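# Insert held peg into plate hole gently

## Task

The left hand starts out gripping a peg a little above a plate, near the plate's hole. Lower the peg into that hole until it sits on the hole's floor, without forcing or wedging it hard, which counts as failure.

## Robot and tools

Robot: two arms, left_arm and right_arm, each ending in a five-finger hand (left_arm carries a left hand, right_arm a right hand). Only the left hand matters here; it already grips the peg. Two reference images of the left hand can be listed with show_instructions (no arguments, moves nothing).

Frames. The scene frame has its origin at table height between the arms, +z up, +x out over the table, left_arm on the +y side. Reported hand positions (end_effector_position in metres, end_effector_quat_wxyz) are in each arm's own base frame; bases sit near (0.010, 0.247, 0.019) for left and (-0.021, -0.251, 0.043) for right, almost unrotated. Fixed cameras use the scene frame. Pose offsets you send are along the axes of that arm's current Hand target. Hand point axes: +z runs along the straight fingers, +y out of the palm, +x across the palm; on the left hand +x points toward the thumb. Fingers lie about 0.06 m behind the point along -y and reach 0.06 to 0.07 m past it along +z.

The 28-number row. Every command row holds 28 numbers, each in [-1, 1], for both arms even if one is idle: left dx, dy, dz, rx, ry, rz; left thumb_turn, thumb_bend, index, middle, ring, little; left force_limit, speed; then the same 14 for the right arm. dx..rz are an offset (not a pose) from the Hand target as it stood when the action or move began, along that target's axes; 1.0 equals 0.6 m for translation or 180 degrees for rotation, and rx, ry, rz form one rotation vector. So 0.01 is 6 mm. Rows within one action are each measured from that same start, not chained; a fresh call starts from the new Hand target, so resending an offset moves further. Six zeros asks nothing new of that arm. Finger numbers are absolute targets: -1 open/straight, +1 closed; thumb_turn -1 beside the palm, +1 opposite the fingers. force_limit maps -1..+1 to about 0..10 N (thumb motors 0..15 N); speed rises from near 0 at -1 to full at +0.48 and above. No value means 'unchanged': to keep the left hand's grip, repeat exactly the eight hand numbers last sent; if none sent yet, copy hand_measured plus hand_force_limit and hand_speed from the result.

Tools.
execute_actions(actions, cameras): actions is a list of actions; each action is a list of 1 to 15 rows (one row per 1/30 s step; a short action holds its last row to 15 steps). An empty list returns state and all images.
move(target, speed, blend, blocking, cameras): target is one 28-number row or a list of up to 15 rows, all offsets from the same starting Hand targets. speed is top path speed in m/s (0.002 to 4.3, default 0.25), one number or one per target; blend in metres rounds corners (0 = stop at each). Total path time is capped at 10 s. blocking=false returns after about 0.5 s while it continues. Result adds a move: line (done, off_target, moving, held, fault) plus any limits (paced = pose clipped, held = steps withheld).
wait(seconds, cameras): 0 to 3600 s, sends nothing new, lets a running move continue.
stop(cameras): brakes a running move.
zoom_image(camera, region): region [x0, y0, x1, y1] in pixels, at most 504 by 504, on the latest image of cam_head_left, cam_head_right, cam_high, cam_low, cam_left_wrist or cam_right_wrist (all 896x504).
finished_scene(scene): ends the scene, optional scene 1; irreversible.

Results. Hand target is the last commanded pose (after clipping rotation to within 40 degrees of the measured one); the next offsets count from it. The real hand often rests 1 to 3 cm (up to 5 cm) short, usually low, from friction and gravity; this is not a contact. Another execute_actions call, even with zero offsets, re-requests the target. hand_measured, hand_stopped_by (moving, target, force, stalled, fault) and hand_load_n list six motor values in the finger order above; a dropping load near 0 signals a lost grip. Joint torques and velocities are noisy; a 'within noise' velocity line may be omitted.

How to work: look with cameras first, estimate the peg-to-hole offset, convert it into the left Hand target's axes, then align and lower in small, slow steps (a few millimetres, modest speed), checking images. The arm tracks loosely: small moves may not start, small turns can shift the point. Stop descending once the peg seats; if the arm is pressing, command the target back above the hand point. Keep the grip steady until the peg is resting in the hole, then confirm visually before finished_scene.

Avoid: jamming or hard pressing of the peg, fast descents, dropping the peg even a few millimetres, letting anything fall off the table, striking fixed objects or the post, bringing the two hands together, and overloading fingers. Motors heat when loaded or stretched; at 100 °C that arm drops.

Each tool is called after "Emit:" as a command line: name --argument value for each argument, lists and objects as JSON in quotes; but a table of rows of numbers goes row by row, as --pt "numbers of a row", without its own name.

Reference images:

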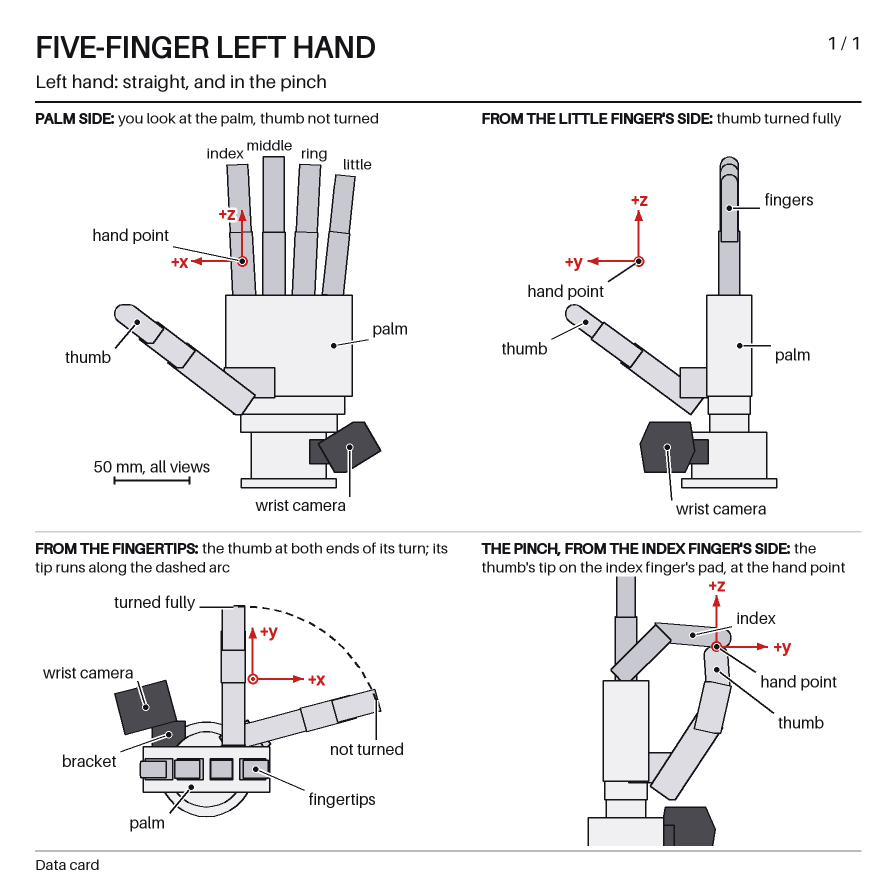

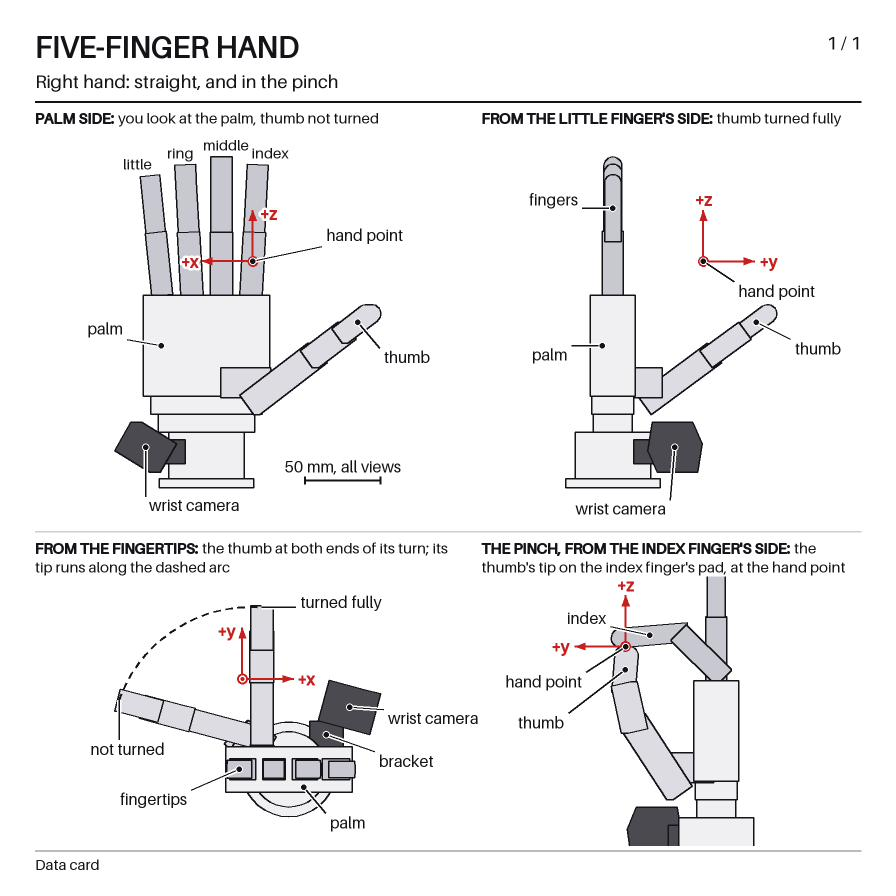

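## Session

Emit:
execute_actions --actions '[]'

Scene clock: 0.00 s.
left_arm: end_effector_position=(+0.4317, -0.0989, +0.1755) hand_measured=(+0.948, -0.324, -0.226, -0.244, +1.000, +1.000) hand_load_n=(+0.5, +14.5, +10.0, +8.0, +0.0, +0.0) hand_stopped_by=(target, target, force, force, target, target) hand_force_limit=1.00 hand_speed=-0.90 end_effector_quat_wxyz=(+0.313, -0.565, +0.678, -0.350) | right_arm: end_effector_position=(+0.5426, +0.0295, +0.4228) hand_measured=(-1.000, -1.000, -1.000, -1.000, -1.000, -1.000) hand_load_n=(+0.0, +0.0, +0.0, +0.0, +0.0, +0.0) hand_stopped_by=(target, target, target, target, target, target) hand_force_limit=0.00 hand_speed=-0.80 end_effector_quat_wxyz=(+0.494, -0.505, +0.505, -0.497)
Joint positions: left_arm=[-0.165 1.041 0.734 -0.286 -0.016 0.025] | right_arm=[0 1.053 1.04 -0.005 0.004 -0.003]
Joint velocities: within noise
Joint torques (N m): no reading
Motor temperatures (°C): left_arm=[25 25 29 22 30 31] | right_arm=[34 24 23 26 25 28]
Heat: left arm: hottest wrist roll 31 °C; right arm: hottest waist 34 °C.
Hand target: left_arm +0.4432, -0.1017, +0.2001; +0.327, -0.558, +0.668, -0.369 | right_arm +0.5428, +0.0304, +0.4520; +0.509, -0.491, +0.491, -0.509

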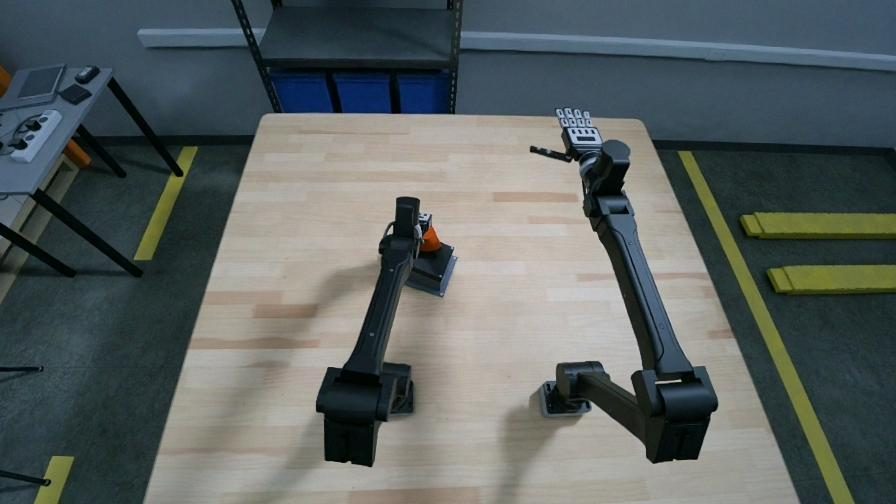

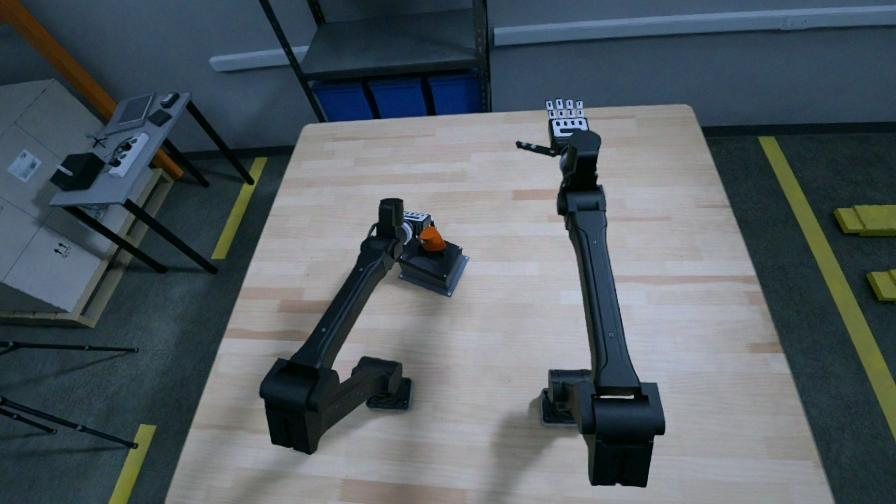

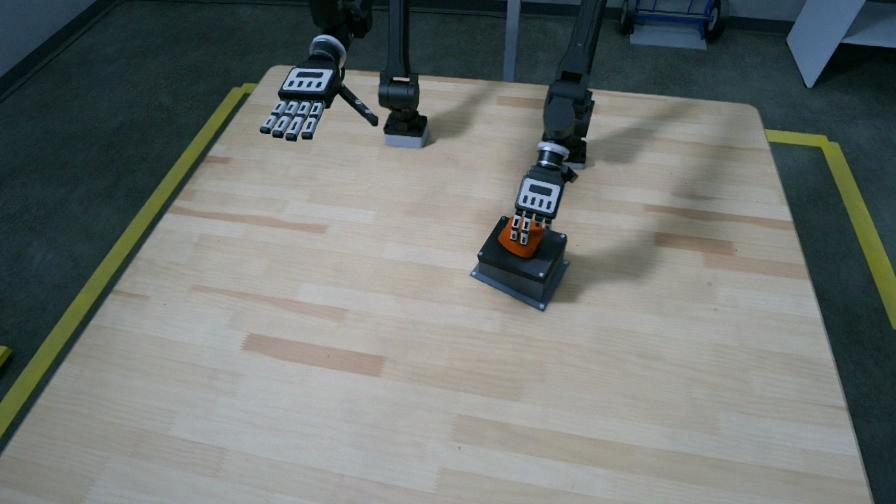

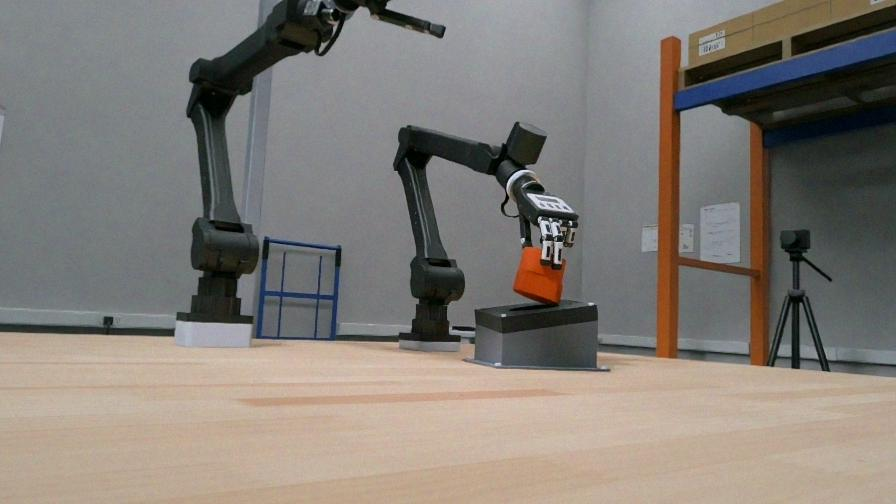

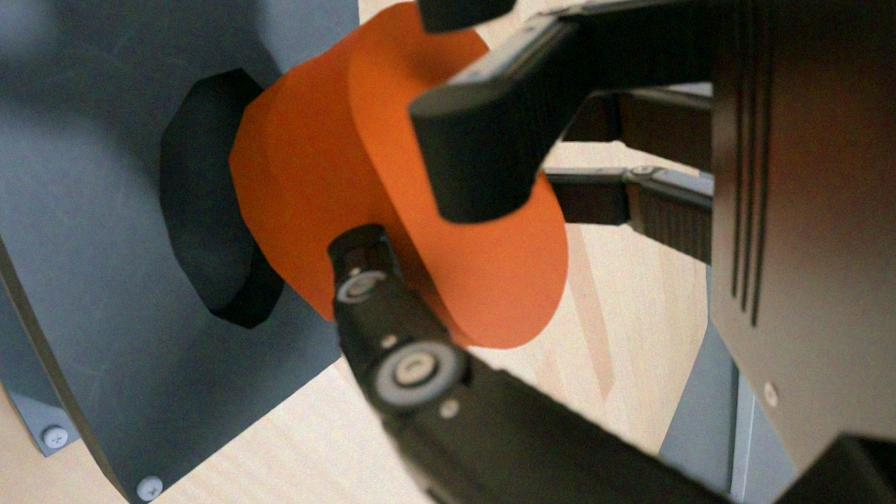

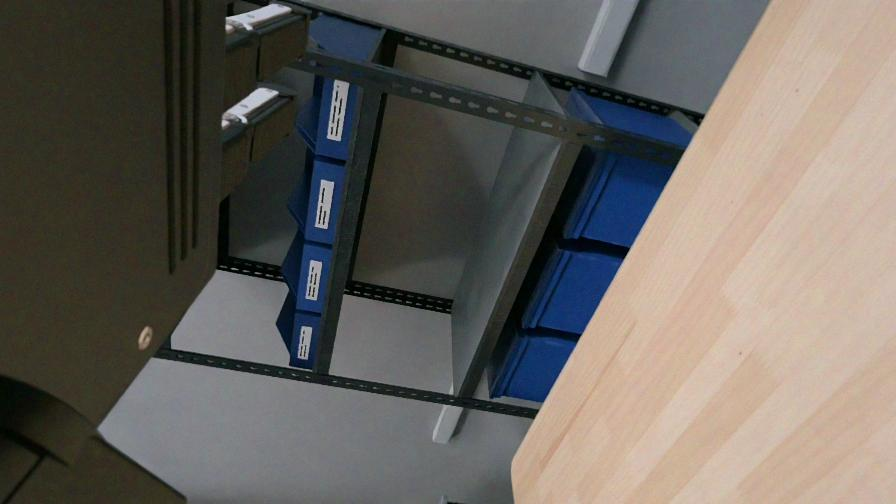

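Emit:
zoom_image --camera "cam_low" --region '[440, 200, 640, 380]'

Emit:
zoom_image --camera "cam_high" --region '[440, 160, 600, 320]'

Emit:
zoom_image --camera "cam_head_right" --region '[370, 190, 490, 310]'

Emit:
zoom_image --camera "cam_head_left" --region '[370, 190, 490, 310]'

Emit:
zoom_image --camera "cam_left_wrist" --region '[0, 0, 504, 504]'

Scaled by 2.520 from the camera's image (finer frame: 1280x720).

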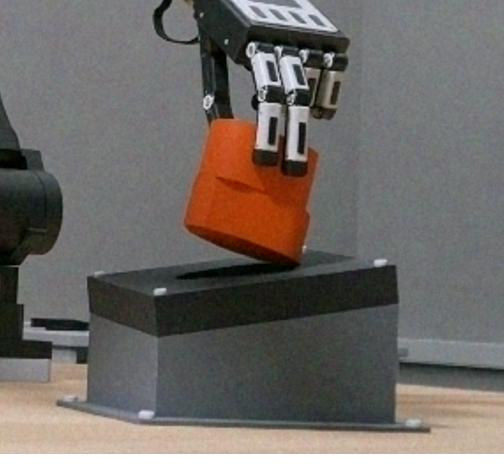

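Scaled by 3.150 from the camera's image (finer frame: 1280x720).

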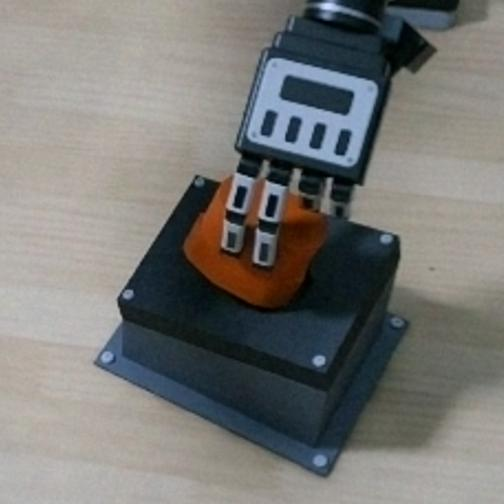

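Scaled by 4.200 from the camera's image (finer frame: 1280x720).

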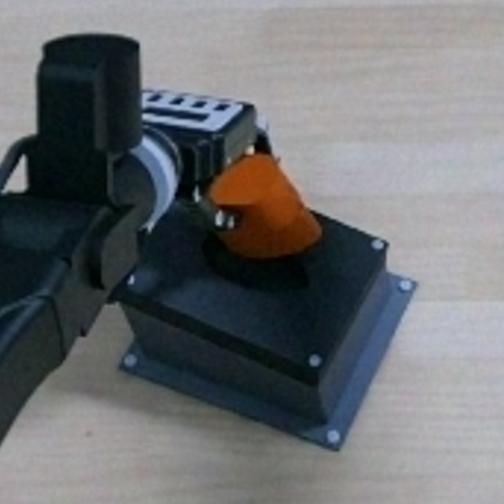

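Scaled by 4.200 from the camera's image (finer frame: 1280x720).

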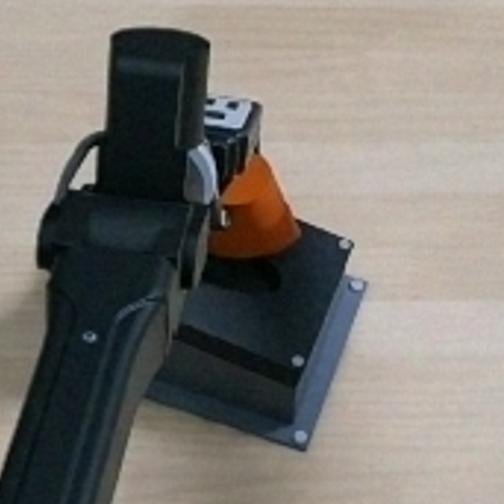

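Scaled by 1.000.

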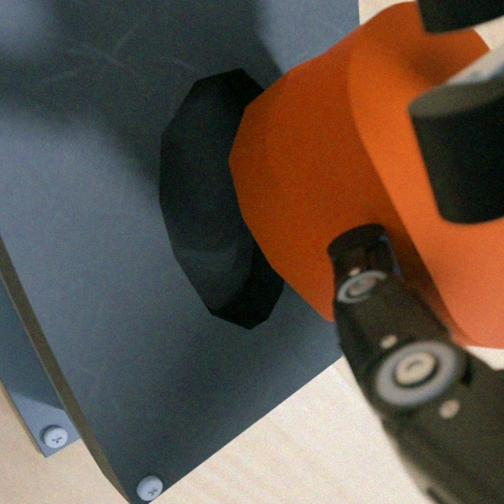

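Emit:
zoom_image --camera "cam_left_wrist" --region '[130, 0, 380, 250]'

Emit:
zoom_image --camera "cam_left_wrist" --region '[300, 0, 600, 380]'

Emit:
zoom_image --camera "cam_low" --region '[490, 230, 600, 320]'

Emit:
zoom_image --camera "cam_high" --region '[480, 200, 570, 280]'

Scaled by 2.016 from the camera's image (finer frame: 1280x720).

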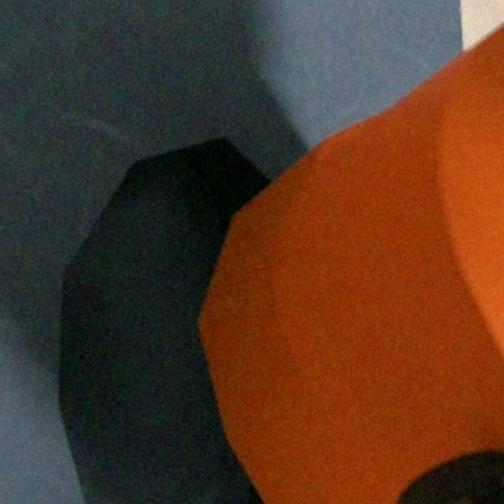

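Scaled by 1.326 from the camera's image (finer frame: 1280x720).

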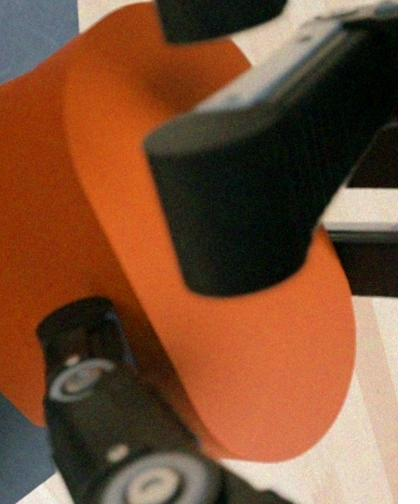

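Scaled by 4.582 from the camera's image (finer frame: 1280x720).

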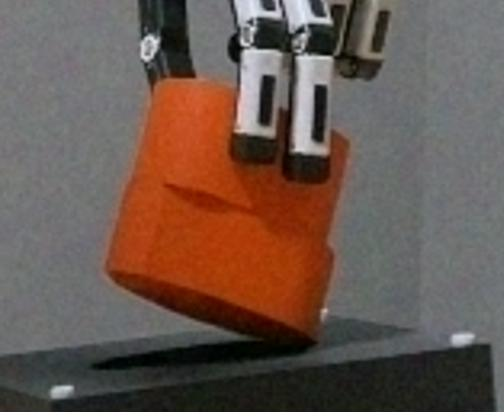

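Scaled by 5.600 from the camera's image (finer frame: 1280x720).

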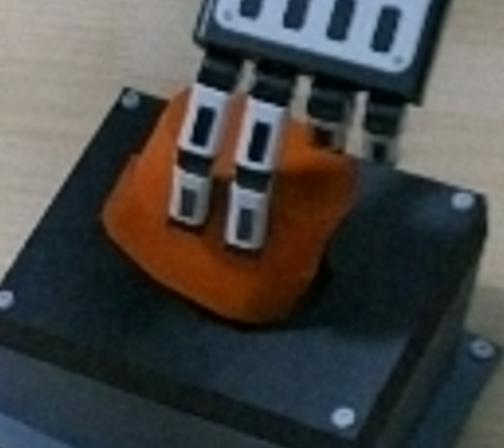

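Emit:
move --target '[-0.0021,-0.0715,-0.0429,0,0,0,0.948,-0.324,-0.226,-0.244,1,1,1,-0.9,0,0,0,0,0,0,-1,-1,-1,-1,-1,-1,0,-0.8]' --speed 0.06 --cameras '["all"]'

Scene clock: 64.37 s.
left_arm: end_effector_position=(+0.4239, -0.0986, +0.1989) hand_measured=(+0.948, -0.330, -0.226, -0.244, +1.000, +1.000) hand_load_n=(+0.5, +14.0, +10.0, +8.0, +0.0, +0.0) hand_stopped_by=(target, target, force, force, target, target) hand_force_limit=1.00 hand_speed=-0.90 end_effector_quat_wxyz=(+0.300, -0.571, +0.687, -0.335) | right_arm: end_effector_position=(+0.5426, +0.0295, +0.4228) hand_measured=(-1.000, -1.000, -1.000, -1.000, -1.000, -1.000) hand_load_n=(+0.0, +0.0, +0.0, +0.0, -0.5, -0.5) hand_stopped_by=(target, target, target, target, target, target) hand_force_limit=0.00 hand_speed=-0.80 end_effector_quat_wxyz=(+0.494, -0.505, +0.505, -0.497)
Joint positions: left_arm=[-0.168 1.02 0.806 -0.424 -0.017 0.025] | right_arm=[0 1.053 1.04 -0.005 0.004 -0.003]
Joint torques (N m): left_arm=[-2.02 -8.64 13.49 1.26 0.12 0.05] | right_arm=[0.15 -7.53 12.01 2.21 0.03 0.04]
Motor temperatures (°C): left_arm=[25 25 35 22 29 30] | right_arm=[32 24 35 25 24 27]
Heat: left arm: hottest elbow 35 °C; right arm: hottest elbow 35 °C.
Hand target: left_arm +0.4432, -0.1017, +0.2501; +0.327, -0.558, +0.668, -0.369 | right_arm +0.5428, +0.0304, +0.4520; +0.509, -0.491, +0.491, -0.509
Off the commanded pose: left_arm 0.055 m, 6 deg | right_arm 0.029 m, 3 deg.
move: off_target (left_arm)
cam_left_wrist: T_world_to_cam=[[0.56944, -0.37046, 0.73382, -0.41772], [-0.65034, -0.74903, 0.12653, 0.1789], [0.50278, -0.54929, -0.66745, -0.01915]] pos_world=[0.36385, -0.03127, 0.27111]

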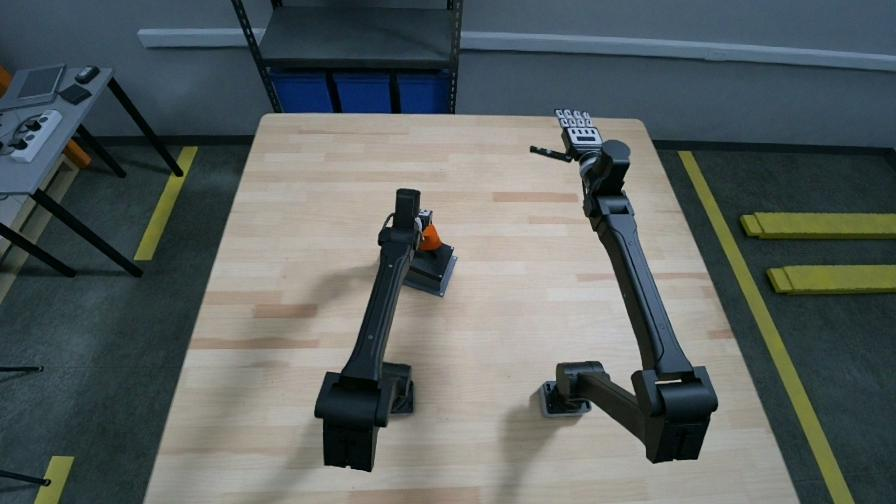

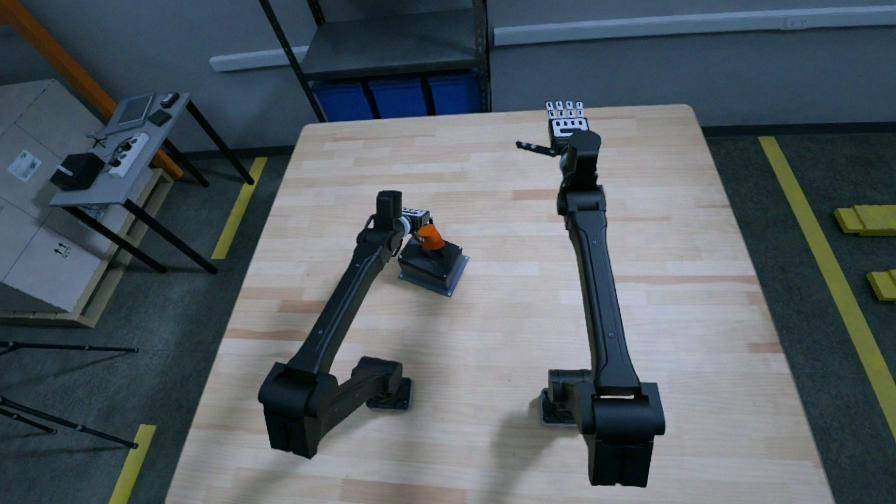

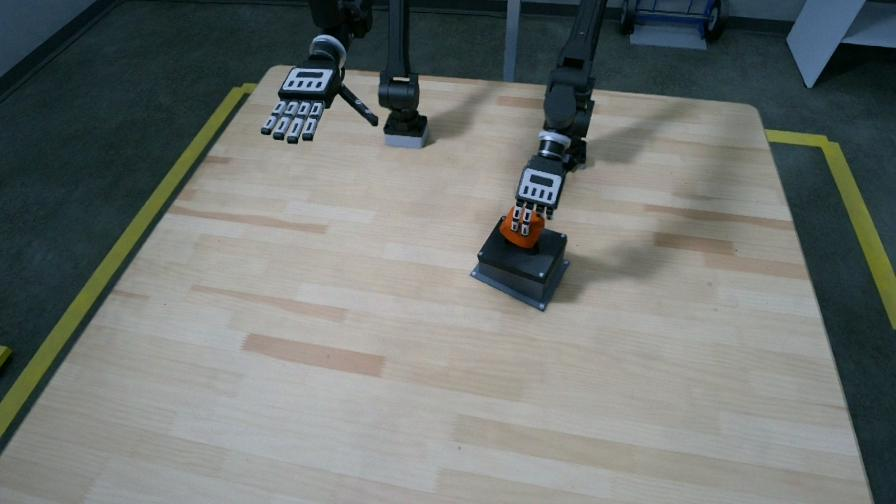

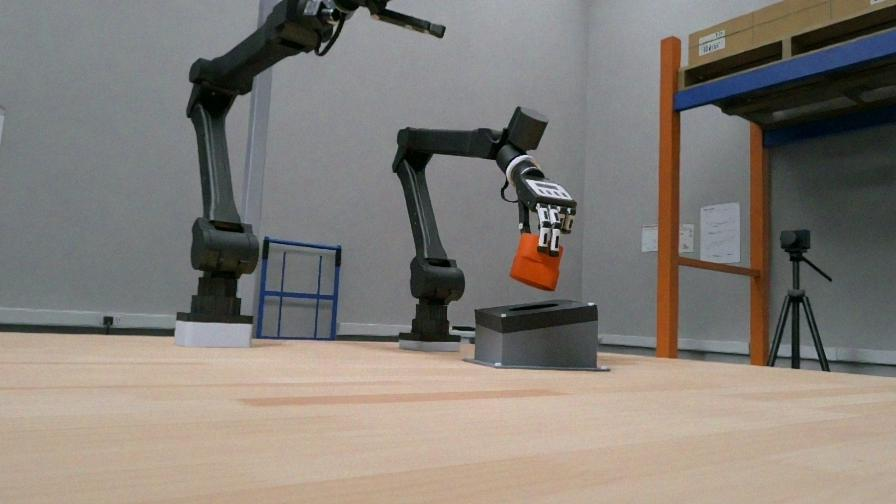

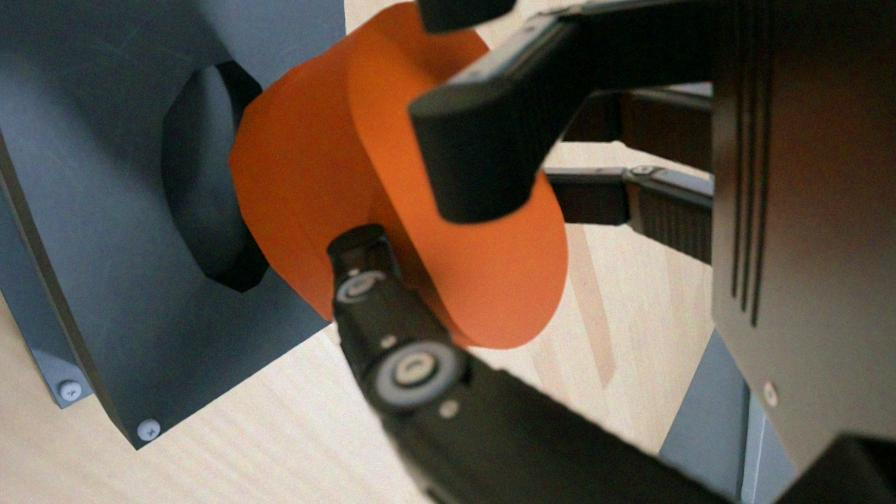

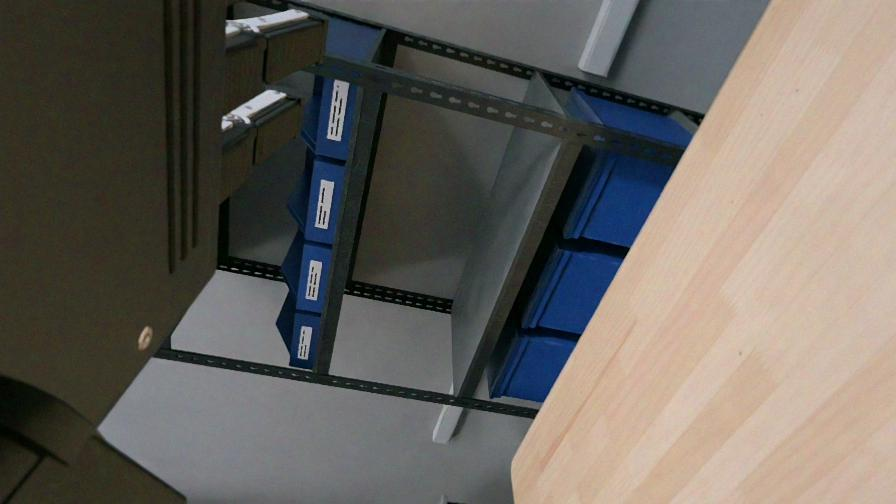

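Emit:
zoom_image --camera "cam_left_wrist" --region '[130, 0, 430, 340]'

Emit:
zoom_image --camera "cam_head_right" --region '[380, 200, 480, 300]'

Emit:
zoom_image --camera "cam_low" --region '[460, 180, 620, 380]'

Emit:
zoom_image --camera "cam_high" --region '[470, 190, 580, 310]'

Scaled by 1.482 from the camera's image (finer frame: 1280x720).

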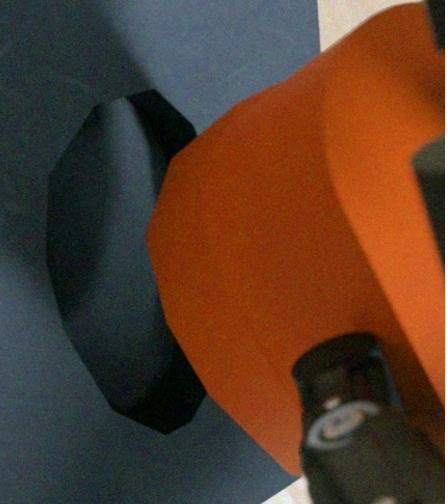

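Scaled by 5.040 from the camera's image (finer frame: 1280x720).

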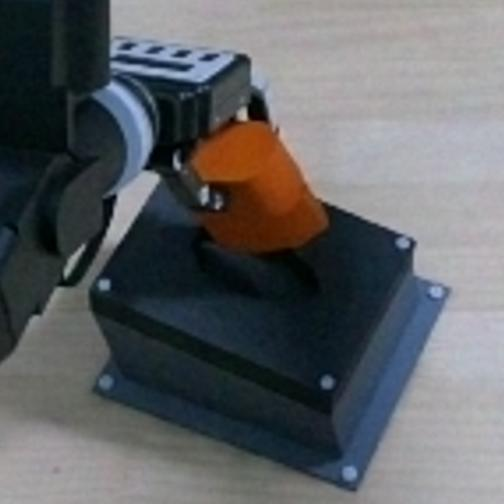

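Scaled by 2.520 from the camera's image (finer frame: 1280x720).

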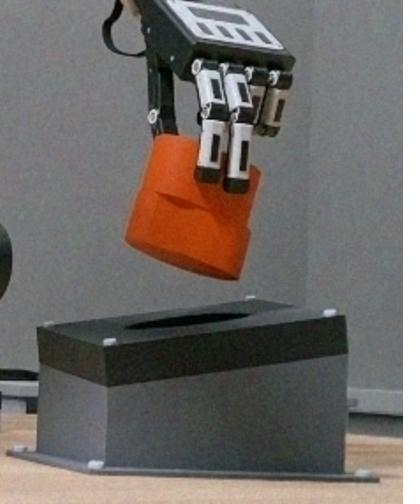

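Scaled by 4.200 from the camera's image (finer frame: 1280x720).

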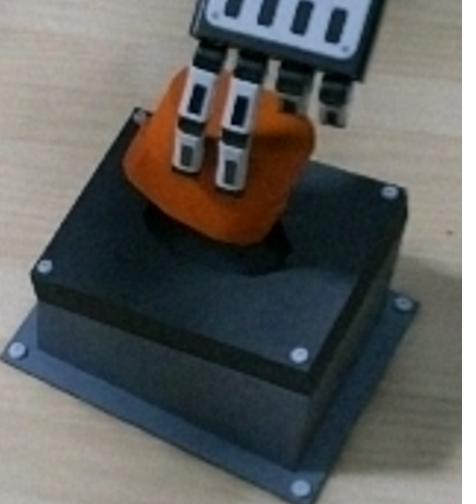

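Emit:
move --target '[0.0397,-0.0995,0.0665,0,0,0,0.948,-0.324,-0.226,-0.244,1,1,1,-0.9,0,0,0,0,0,0,-1,-1,-1,-1,-1,-1,0,-0.8]' --speed 0.06 --cameras '["all"]'

Emit:
zoom_image --camera "cam_left_wrist" --region '[0, 0, 504, 504]'

Emit:
zoom_image --camera "cam_head_right" --region '[380, 200, 480, 300]'

Emit:
zoom_image --camera "cam_head_left" --region '[380, 200, 480, 300]'

Emit:
zoom_image --camera "cam_low" --region '[460, 180, 620, 380]'

Emit:
zoom_image --camera "cam_high" --region '[470, 190, 580, 310]'

Scene clock: 96.07 s.
left_arm: end_effector_position=(+0.4835, -0.1271, +0.2337) hand_measured=(+0.948, -0.330, -0.226, -0.244, +1.000, +1.000) hand_load_n=(+0.5, +13.5, +9.5, +8.0, +0.0, +0.0) hand_stopped_by=(target, target, force, force, target, target) hand_force_limit=1.00 hand_speed=-0.90 end_effector_quat_wxyz=(+0.309, -0.566, +0.686, -0.336) | right_arm: end_effector_position=(+0.5426, +0.0295, +0.4228) hand_measured=(-1.000, -1.000, -1.000, -1.000, -1.000, -1.000) hand_load_n=(+0.0, +0.0, +0.0, -0.5, +0.0, +0.0) hand_stopped_by=(target, target, target, target, target, target) hand_force_limit=0.00 hand_speed=-0.80 end_effector_quat_wxyz=(+0.494, -0.505, +0.505, -0.497)
Joint positions: left_arm=[-0.221 1.178 1.004 -0.45 -0.068 0.005] | right_arm=[0 1.053 1.04 -0.005 0.004 -0.003]
Joint torques (N m): left_arm=[-2.96 -9.47 13.91 1.26 0.02 -0.08] | right_arm=[0.15 -7.53 12.03 2.24 0.03 0.04]
Motor temperatures (°C): left_arm=[25 25 40 22 28 30] | right_arm=[32 24 37 25 24 26]
Heat: left arm: hottest elbow 40 °C; right arm: hottest elbow 37 °C.
Hand target: left_arm +0.5032, -0.1366, +0.2802; +0.327, -0.558, +0.668, -0.369 | right_arm +0.5428, +0.0304, +0.4520; +0.509, -0.491, +0.491, -0.509
Off the commanded pose: left_arm 0.051 m, 5 deg | right_arm 0.029 m, 3 deg.
move: off_target (left_arm)
cam_left_wrist: T_world_to_cam=[[0.55654, -0.37891, 0.73939, -0.48399], [-0.6531, -0.74961, 0.10745, 0.19767], [0.51353, -0.5427, -0.66465, -0.04653]] pos_world=[0.42235, -0.06046, 0.30569]

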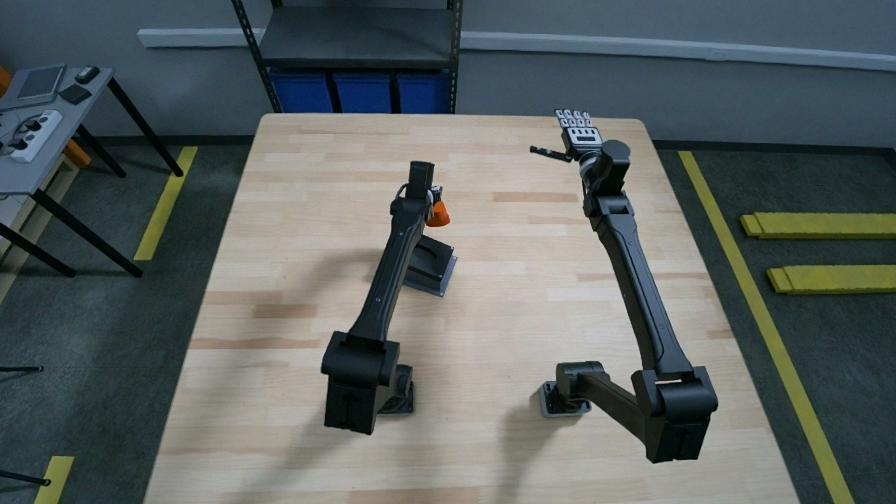

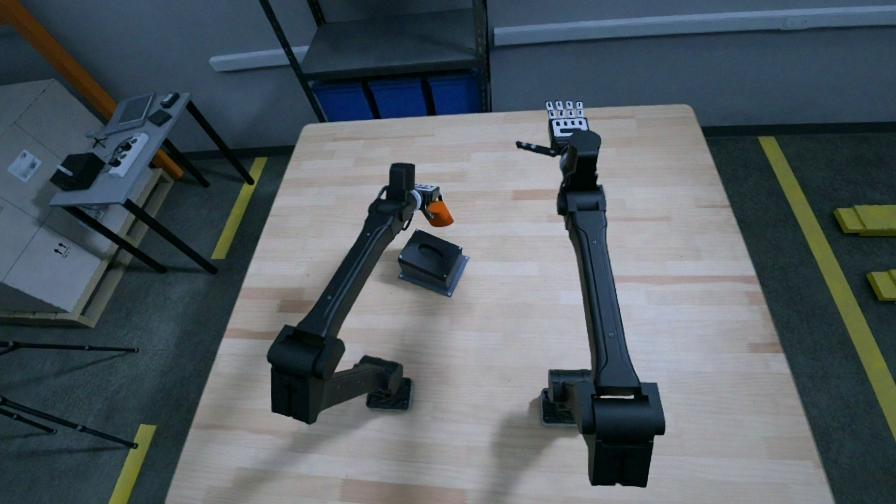

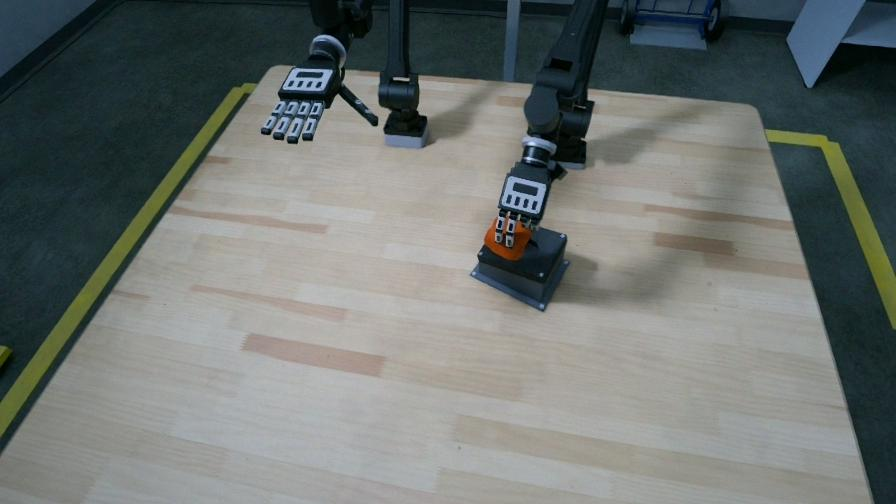

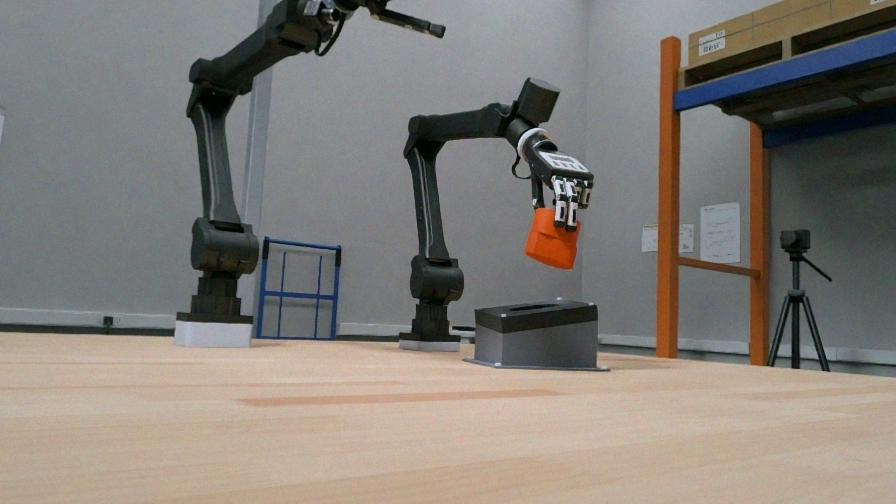

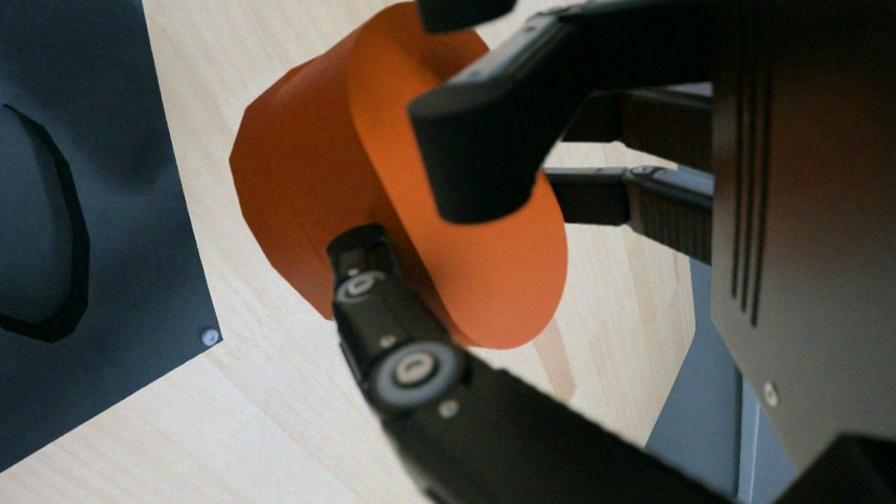

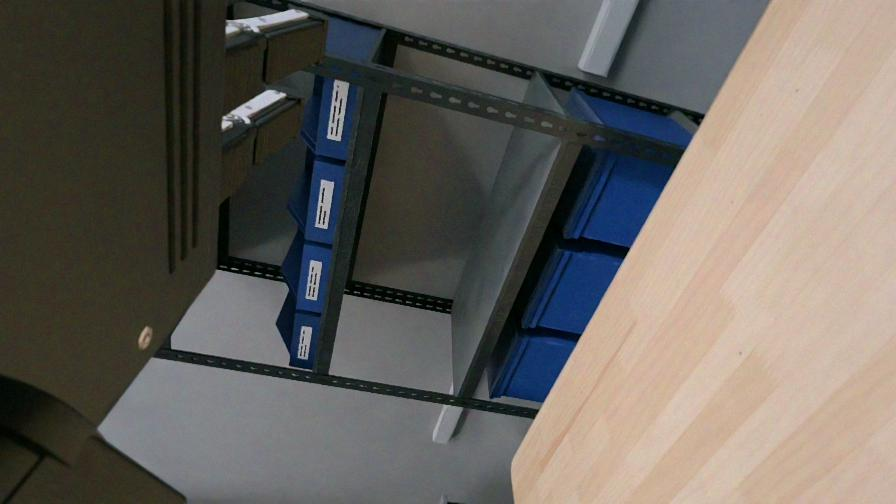

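Scaled by 1.000.

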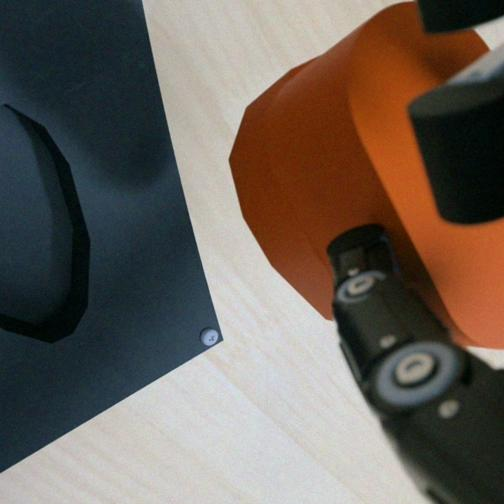

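Scaled by 5.040 from the camera's image (finer frame: 1280x720).

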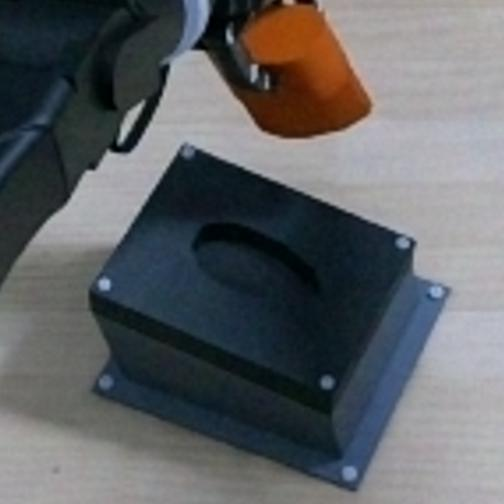

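Scaled by 5.040 from the camera's image (finer frame: 1280x720).

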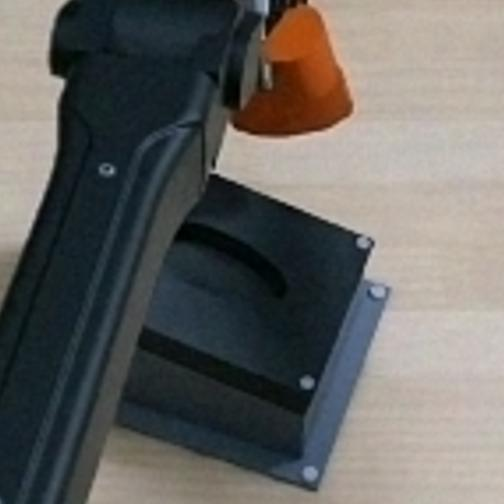

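Scaled by 2.520 from the camera's image (finer frame: 1280x720).

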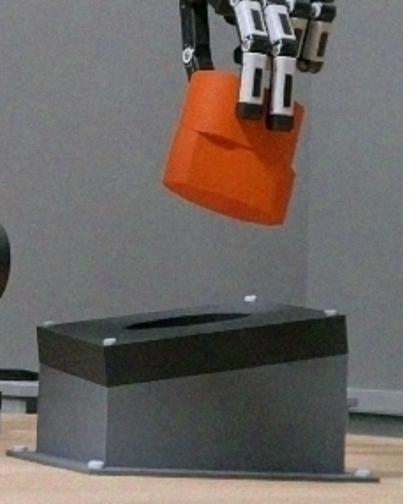

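Scaled by 4.200 from the camera's image (finer frame: 1280x720).

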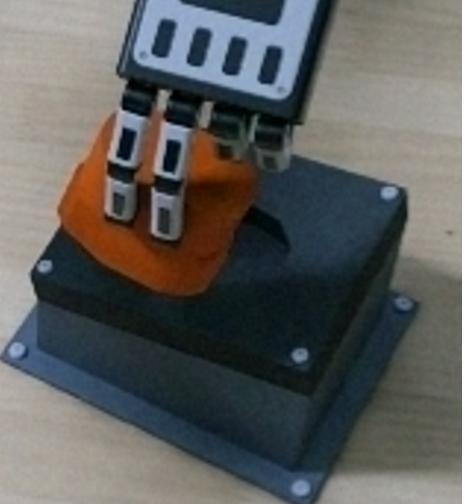

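Emit:
zoom_image --camera "cam_head_right" --region '[405, 230, 465, 290]'

Emit:
zoom_image --camera "cam_low" --region '[500, 290, 570, 330]'

Emit:
zoom_image --camera "cam_low" --region '[515, 200, 595, 280]'

Scaled by 8.400 from the camera's image (finer frame: 1280x720).

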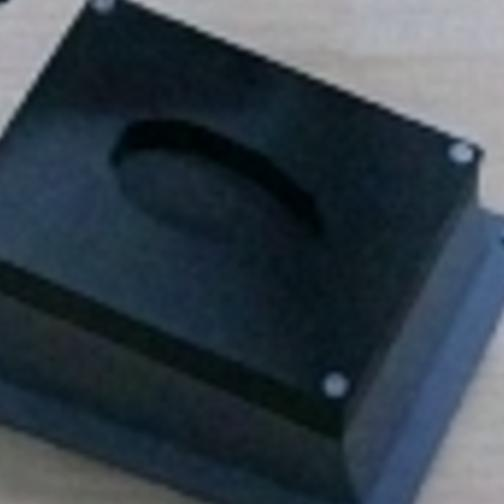

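Scaled by 7.200 from the camera's image (finer frame: 1280x720).

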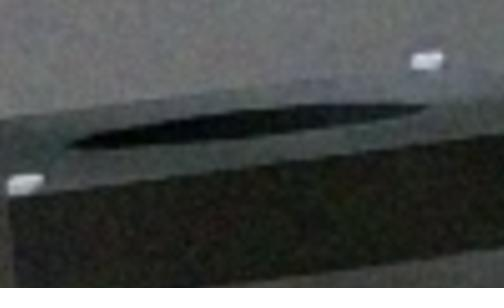

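Scaled by 6.300 from the camera's image (finer frame: 1280x720).

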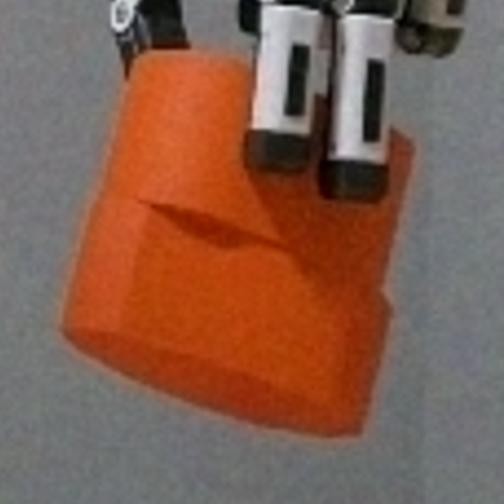

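Emit:
zoom_image --camera "cam_left_wrist" --region '[0, 80, 140, 360]'

Emit:
zoom_image --camera "cam_left_wrist" --region '[200, 0, 440, 350]'

Scaled by 1.800 from the camera's image (finer frame: 1280x720).

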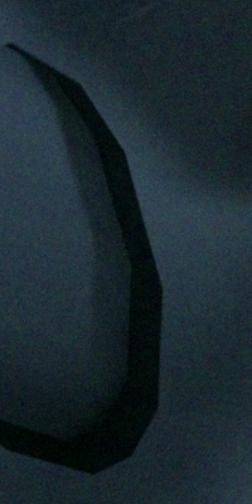

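Scaled by 1.440 from the camera's image (finer frame: 1280x720).

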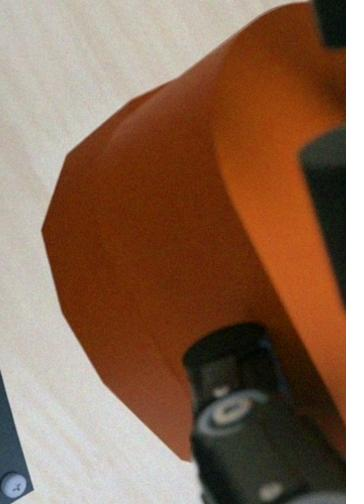

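Emit:
zoom_image --camera "cam_low" --region '[520, 204, 585, 272]'

Emit:
zoom_image --camera "cam_head_right" --region '[415, 185, 465, 235]'

Emit:
zoom_image --camera "cam_head_left" --region '[415, 185, 465, 235]'

Emit:
zoom_image --camera "cam_high" --region '[475, 205, 540, 270]'

Scaled by 7.412 from the camera's image (finer frame: 1280x720).

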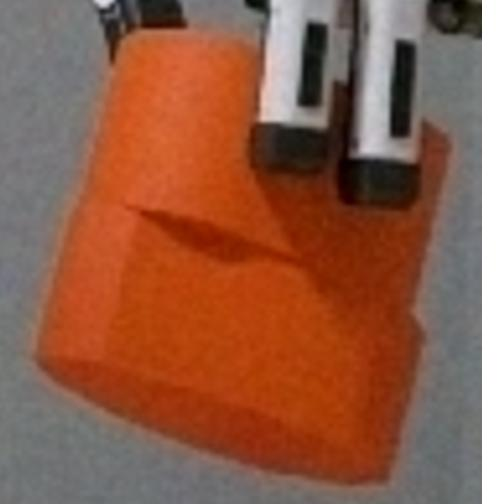

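Scaled by 10.080 from the camera's image (finer frame: 1280x720).

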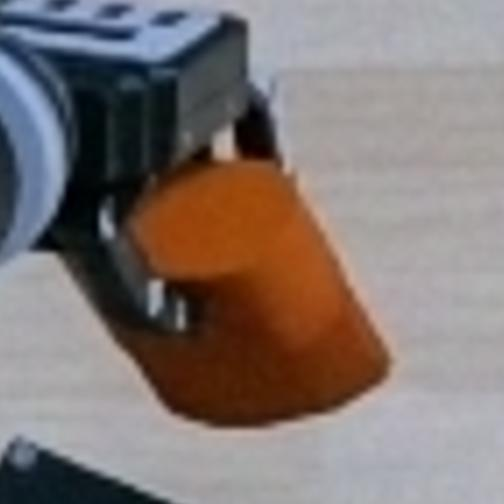

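Scaled by 10.080 from the camera's image (finer frame: 1280x720).

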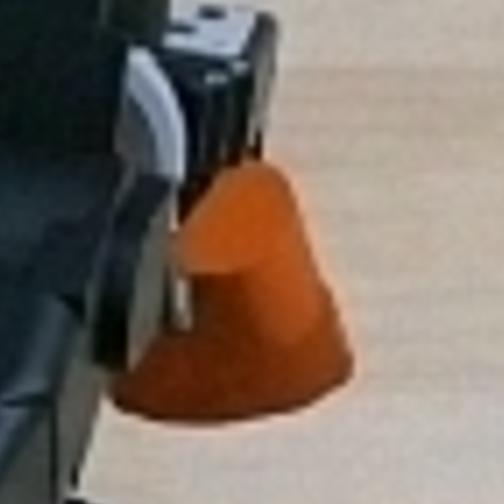

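Scaled by 7.754 from the camera's image (finer frame: 1280x720).

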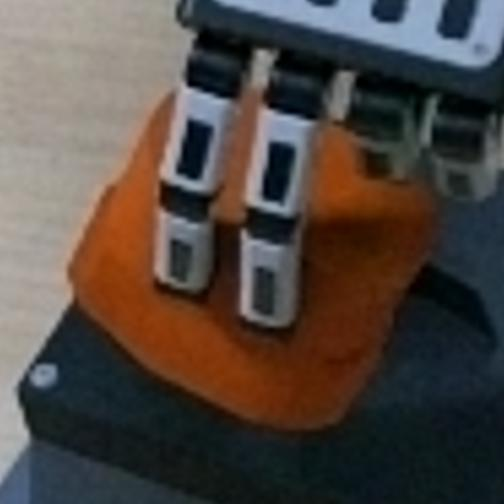

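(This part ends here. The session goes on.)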